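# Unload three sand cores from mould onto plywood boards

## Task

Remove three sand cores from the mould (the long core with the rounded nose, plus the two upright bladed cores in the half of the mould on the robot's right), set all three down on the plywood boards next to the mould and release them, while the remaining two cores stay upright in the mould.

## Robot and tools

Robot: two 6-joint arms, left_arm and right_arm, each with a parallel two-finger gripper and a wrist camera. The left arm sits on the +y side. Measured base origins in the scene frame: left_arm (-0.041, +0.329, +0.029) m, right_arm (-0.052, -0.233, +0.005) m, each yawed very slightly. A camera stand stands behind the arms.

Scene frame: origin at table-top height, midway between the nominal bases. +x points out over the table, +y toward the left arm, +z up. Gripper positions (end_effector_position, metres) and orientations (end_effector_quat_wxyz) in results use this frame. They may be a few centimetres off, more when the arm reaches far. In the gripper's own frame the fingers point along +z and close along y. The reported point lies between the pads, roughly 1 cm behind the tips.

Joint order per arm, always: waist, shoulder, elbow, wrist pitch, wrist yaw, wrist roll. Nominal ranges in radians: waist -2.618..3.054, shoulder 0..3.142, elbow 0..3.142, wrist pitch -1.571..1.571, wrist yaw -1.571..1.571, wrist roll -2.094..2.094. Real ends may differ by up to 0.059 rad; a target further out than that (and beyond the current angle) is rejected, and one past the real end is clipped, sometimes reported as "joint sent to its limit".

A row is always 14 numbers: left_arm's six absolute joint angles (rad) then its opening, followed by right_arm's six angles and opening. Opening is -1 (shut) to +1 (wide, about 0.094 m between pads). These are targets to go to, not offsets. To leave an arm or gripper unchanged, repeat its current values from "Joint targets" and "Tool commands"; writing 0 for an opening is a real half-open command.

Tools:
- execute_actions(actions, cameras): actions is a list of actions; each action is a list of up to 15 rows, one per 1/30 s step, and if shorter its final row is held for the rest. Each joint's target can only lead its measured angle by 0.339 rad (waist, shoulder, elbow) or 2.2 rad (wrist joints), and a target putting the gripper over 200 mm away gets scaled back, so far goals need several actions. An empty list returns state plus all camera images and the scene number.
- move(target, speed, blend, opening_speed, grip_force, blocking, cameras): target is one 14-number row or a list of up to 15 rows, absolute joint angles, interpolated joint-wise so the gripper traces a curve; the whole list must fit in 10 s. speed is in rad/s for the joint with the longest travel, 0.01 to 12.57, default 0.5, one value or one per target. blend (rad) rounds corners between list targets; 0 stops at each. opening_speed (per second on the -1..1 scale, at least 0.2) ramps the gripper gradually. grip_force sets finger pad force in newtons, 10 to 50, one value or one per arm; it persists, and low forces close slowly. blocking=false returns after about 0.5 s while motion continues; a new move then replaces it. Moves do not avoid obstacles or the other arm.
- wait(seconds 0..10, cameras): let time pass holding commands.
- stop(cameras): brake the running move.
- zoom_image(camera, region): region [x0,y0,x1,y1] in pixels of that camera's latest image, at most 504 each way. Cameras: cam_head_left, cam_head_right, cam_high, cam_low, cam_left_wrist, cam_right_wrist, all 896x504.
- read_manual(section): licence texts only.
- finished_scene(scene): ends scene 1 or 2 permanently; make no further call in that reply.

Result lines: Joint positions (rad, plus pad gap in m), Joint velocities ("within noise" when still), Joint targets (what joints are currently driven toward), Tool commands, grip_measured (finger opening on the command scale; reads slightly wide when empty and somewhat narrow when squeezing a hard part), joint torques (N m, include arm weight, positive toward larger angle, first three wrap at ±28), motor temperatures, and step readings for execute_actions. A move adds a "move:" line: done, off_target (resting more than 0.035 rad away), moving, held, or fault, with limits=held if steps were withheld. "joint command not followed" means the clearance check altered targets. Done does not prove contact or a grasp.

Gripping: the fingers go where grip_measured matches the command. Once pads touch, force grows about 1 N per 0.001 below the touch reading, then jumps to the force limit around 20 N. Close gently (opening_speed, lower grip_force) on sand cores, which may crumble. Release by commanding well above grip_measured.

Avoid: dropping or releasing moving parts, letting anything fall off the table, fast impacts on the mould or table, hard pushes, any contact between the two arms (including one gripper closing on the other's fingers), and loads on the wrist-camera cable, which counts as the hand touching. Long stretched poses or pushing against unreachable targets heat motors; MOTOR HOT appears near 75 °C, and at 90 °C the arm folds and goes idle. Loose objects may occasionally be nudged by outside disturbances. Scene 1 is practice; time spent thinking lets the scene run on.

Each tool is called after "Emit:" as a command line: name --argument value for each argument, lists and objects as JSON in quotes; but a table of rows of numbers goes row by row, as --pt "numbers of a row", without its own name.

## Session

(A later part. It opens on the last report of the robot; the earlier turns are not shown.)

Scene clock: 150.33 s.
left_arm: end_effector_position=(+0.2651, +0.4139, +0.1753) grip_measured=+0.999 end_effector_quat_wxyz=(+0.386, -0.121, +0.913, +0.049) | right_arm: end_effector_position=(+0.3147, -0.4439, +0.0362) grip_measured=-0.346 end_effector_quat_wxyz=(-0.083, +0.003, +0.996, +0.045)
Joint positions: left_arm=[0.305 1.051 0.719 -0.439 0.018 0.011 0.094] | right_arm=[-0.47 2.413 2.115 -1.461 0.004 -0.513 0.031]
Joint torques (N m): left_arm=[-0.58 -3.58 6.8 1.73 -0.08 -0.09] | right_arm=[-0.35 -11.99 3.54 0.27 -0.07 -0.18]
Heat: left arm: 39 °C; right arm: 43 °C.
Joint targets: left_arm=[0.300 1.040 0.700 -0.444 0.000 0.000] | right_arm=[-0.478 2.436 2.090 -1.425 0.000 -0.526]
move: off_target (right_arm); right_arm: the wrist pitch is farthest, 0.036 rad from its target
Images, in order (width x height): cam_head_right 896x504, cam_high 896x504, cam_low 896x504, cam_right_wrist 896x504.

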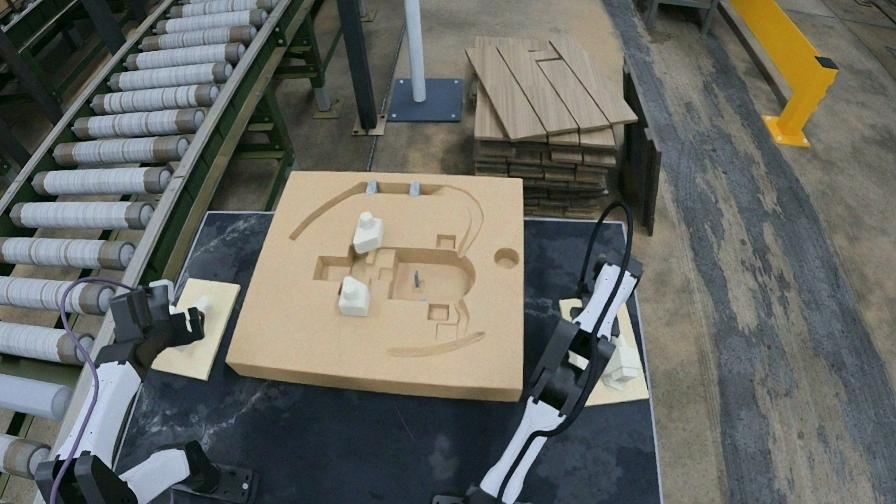

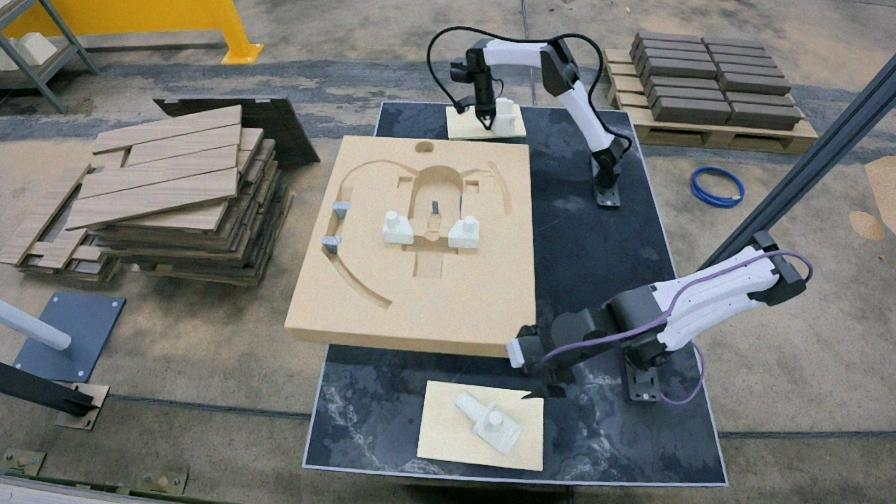

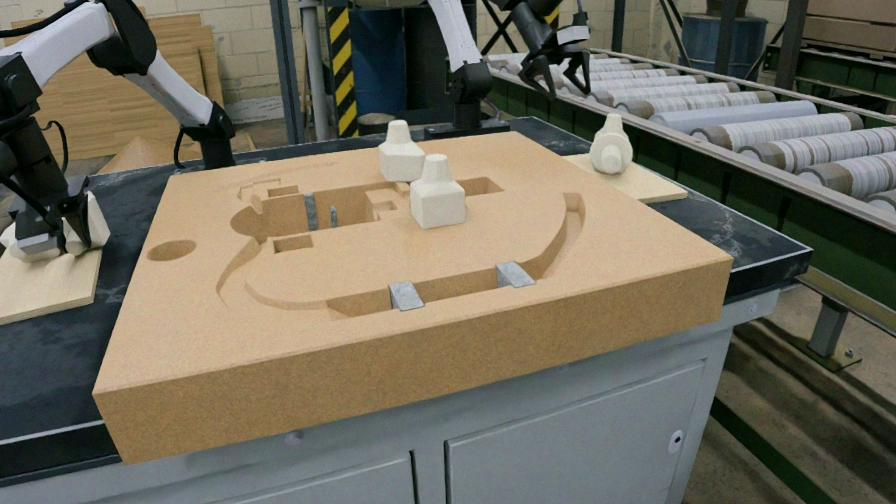

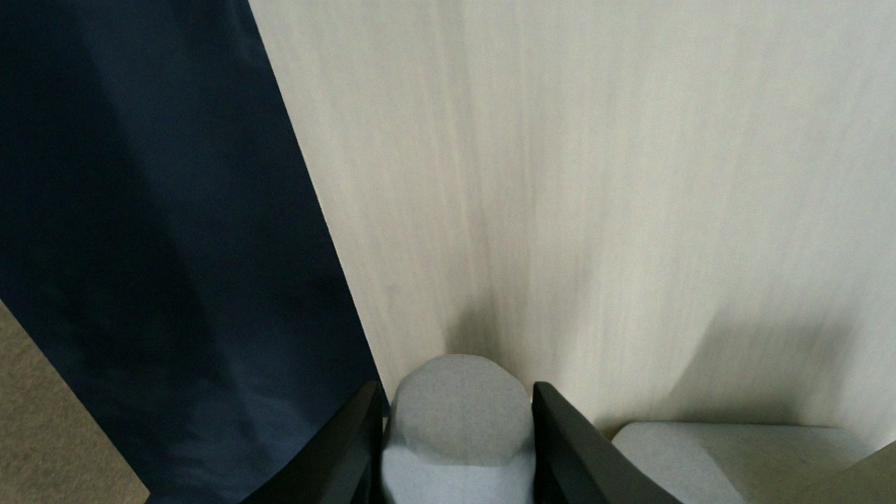

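Emit:
move --pt "0.3 1.04 0.7 -0.444 0.0 0.0 1 -0.488 2.447 2.08 -1.375 0.0 -0.526 -0.75" --pt "0.3 1.04 0.7 -0.444 0.0 0.0 1 -0.488 2.447 2.08 -1.375 0.0 -0.526 0.2" --pt "0.3 1.04 0.7 -0.444 0.0 0.0 1 -0.483 2.30 2.19 -1.48 0.0 -0.526 0.2" --pt "0.3 1.04 0.7 -0.444 0.0 0.0 1 -0.3 1.2 1.0 -0.49 0.0 0.0 0.2" --speed '[0.1, 0.2, 0.3, 0.8]' --blend '[0, 0, 0.03, 0]' --opening_speed 0.5 --cameras '["cam_right_wrist", "cam_high", "cam_low", "cam_head_right", "cam_head_left"]'

Scene clock: 169.93 s.
left_arm: end_effector_position=(+0.2651, +0.4139, +0.1753) grip_measured=+0.999 end_effector_quat_wxyz=(+0.386, -0.121, +0.913, +0.049) | right_arm: end_effector_position=(+0.2927, -0.3598, +0.2118) grip_measured=+0.198 end_effector_quat_wxyz=(+0.407, +0.153, +0.897, -0.073)
Joint positions: left_arm=[0.305 1.051 0.719 -0.439 0.018 0.011 0.094] | right_arm=[-0.306 1.214 1.009 -0.513 -0.007 -0.014 0.056]
Joint torques (N m): left_arm=[-0.55 -3.56 6.8 1.71 -0.09 -0.11] | right_arm=[0.84 -6.02 6 1.85 0.06 0.06]
Heat: left arm: 39 °C; right arm: 41 °C.
Joint targets: left_arm=[0.300 1.040 0.700 -0.444 0.000 0.000] | right_arm=[-0.300 1.200 1.000 -0.490 0.000 0.000]
move: done; target 2's new numbers were sent with right_arm's wrist pitch 0.067 rad from that target
Images, in order (width x height): cam_head_left 896x504, cam_head_right 896x504, cam_high 896x504, cam_low 896x504, cam_right_wrist 896x504.

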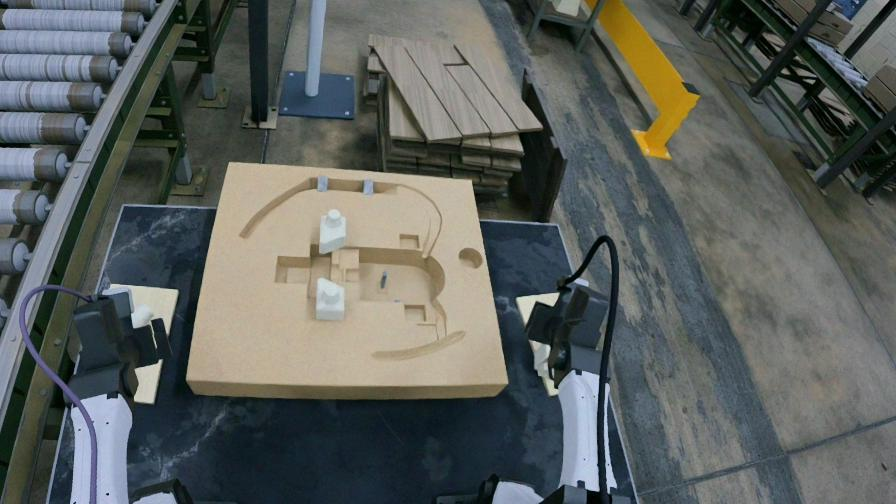

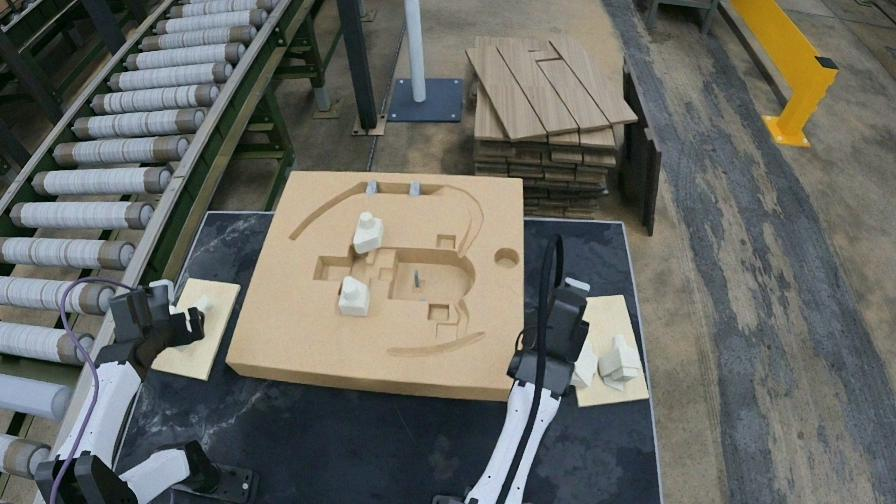

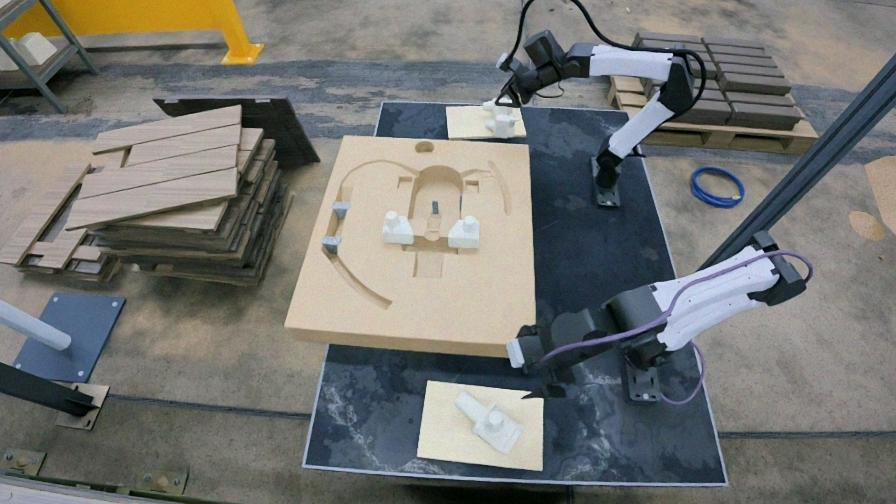

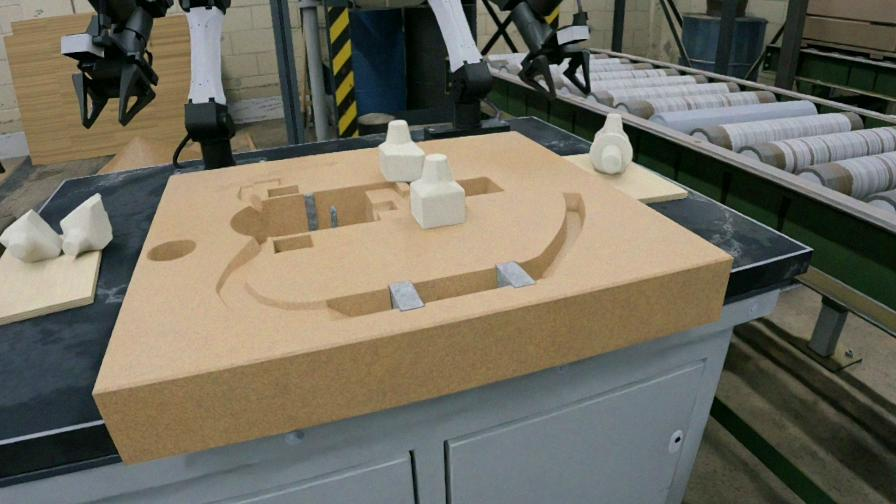

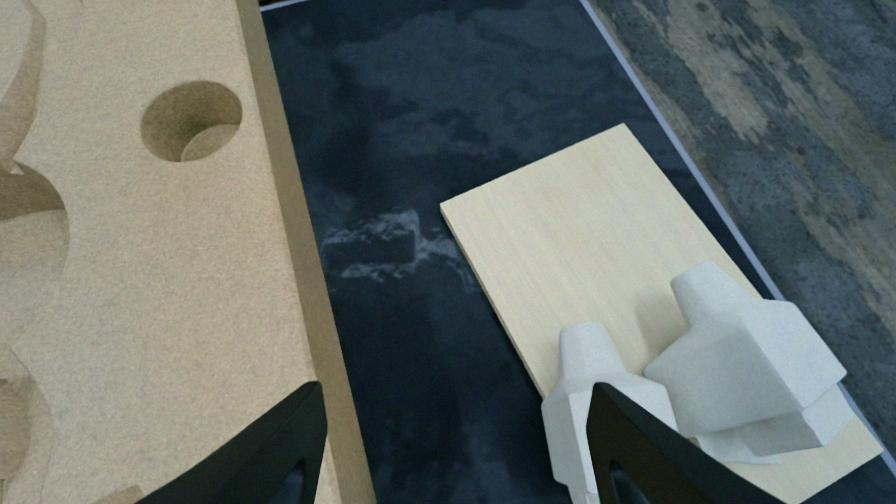

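Emit:
finished_scene --scene 2

The scene is finished: the task was done.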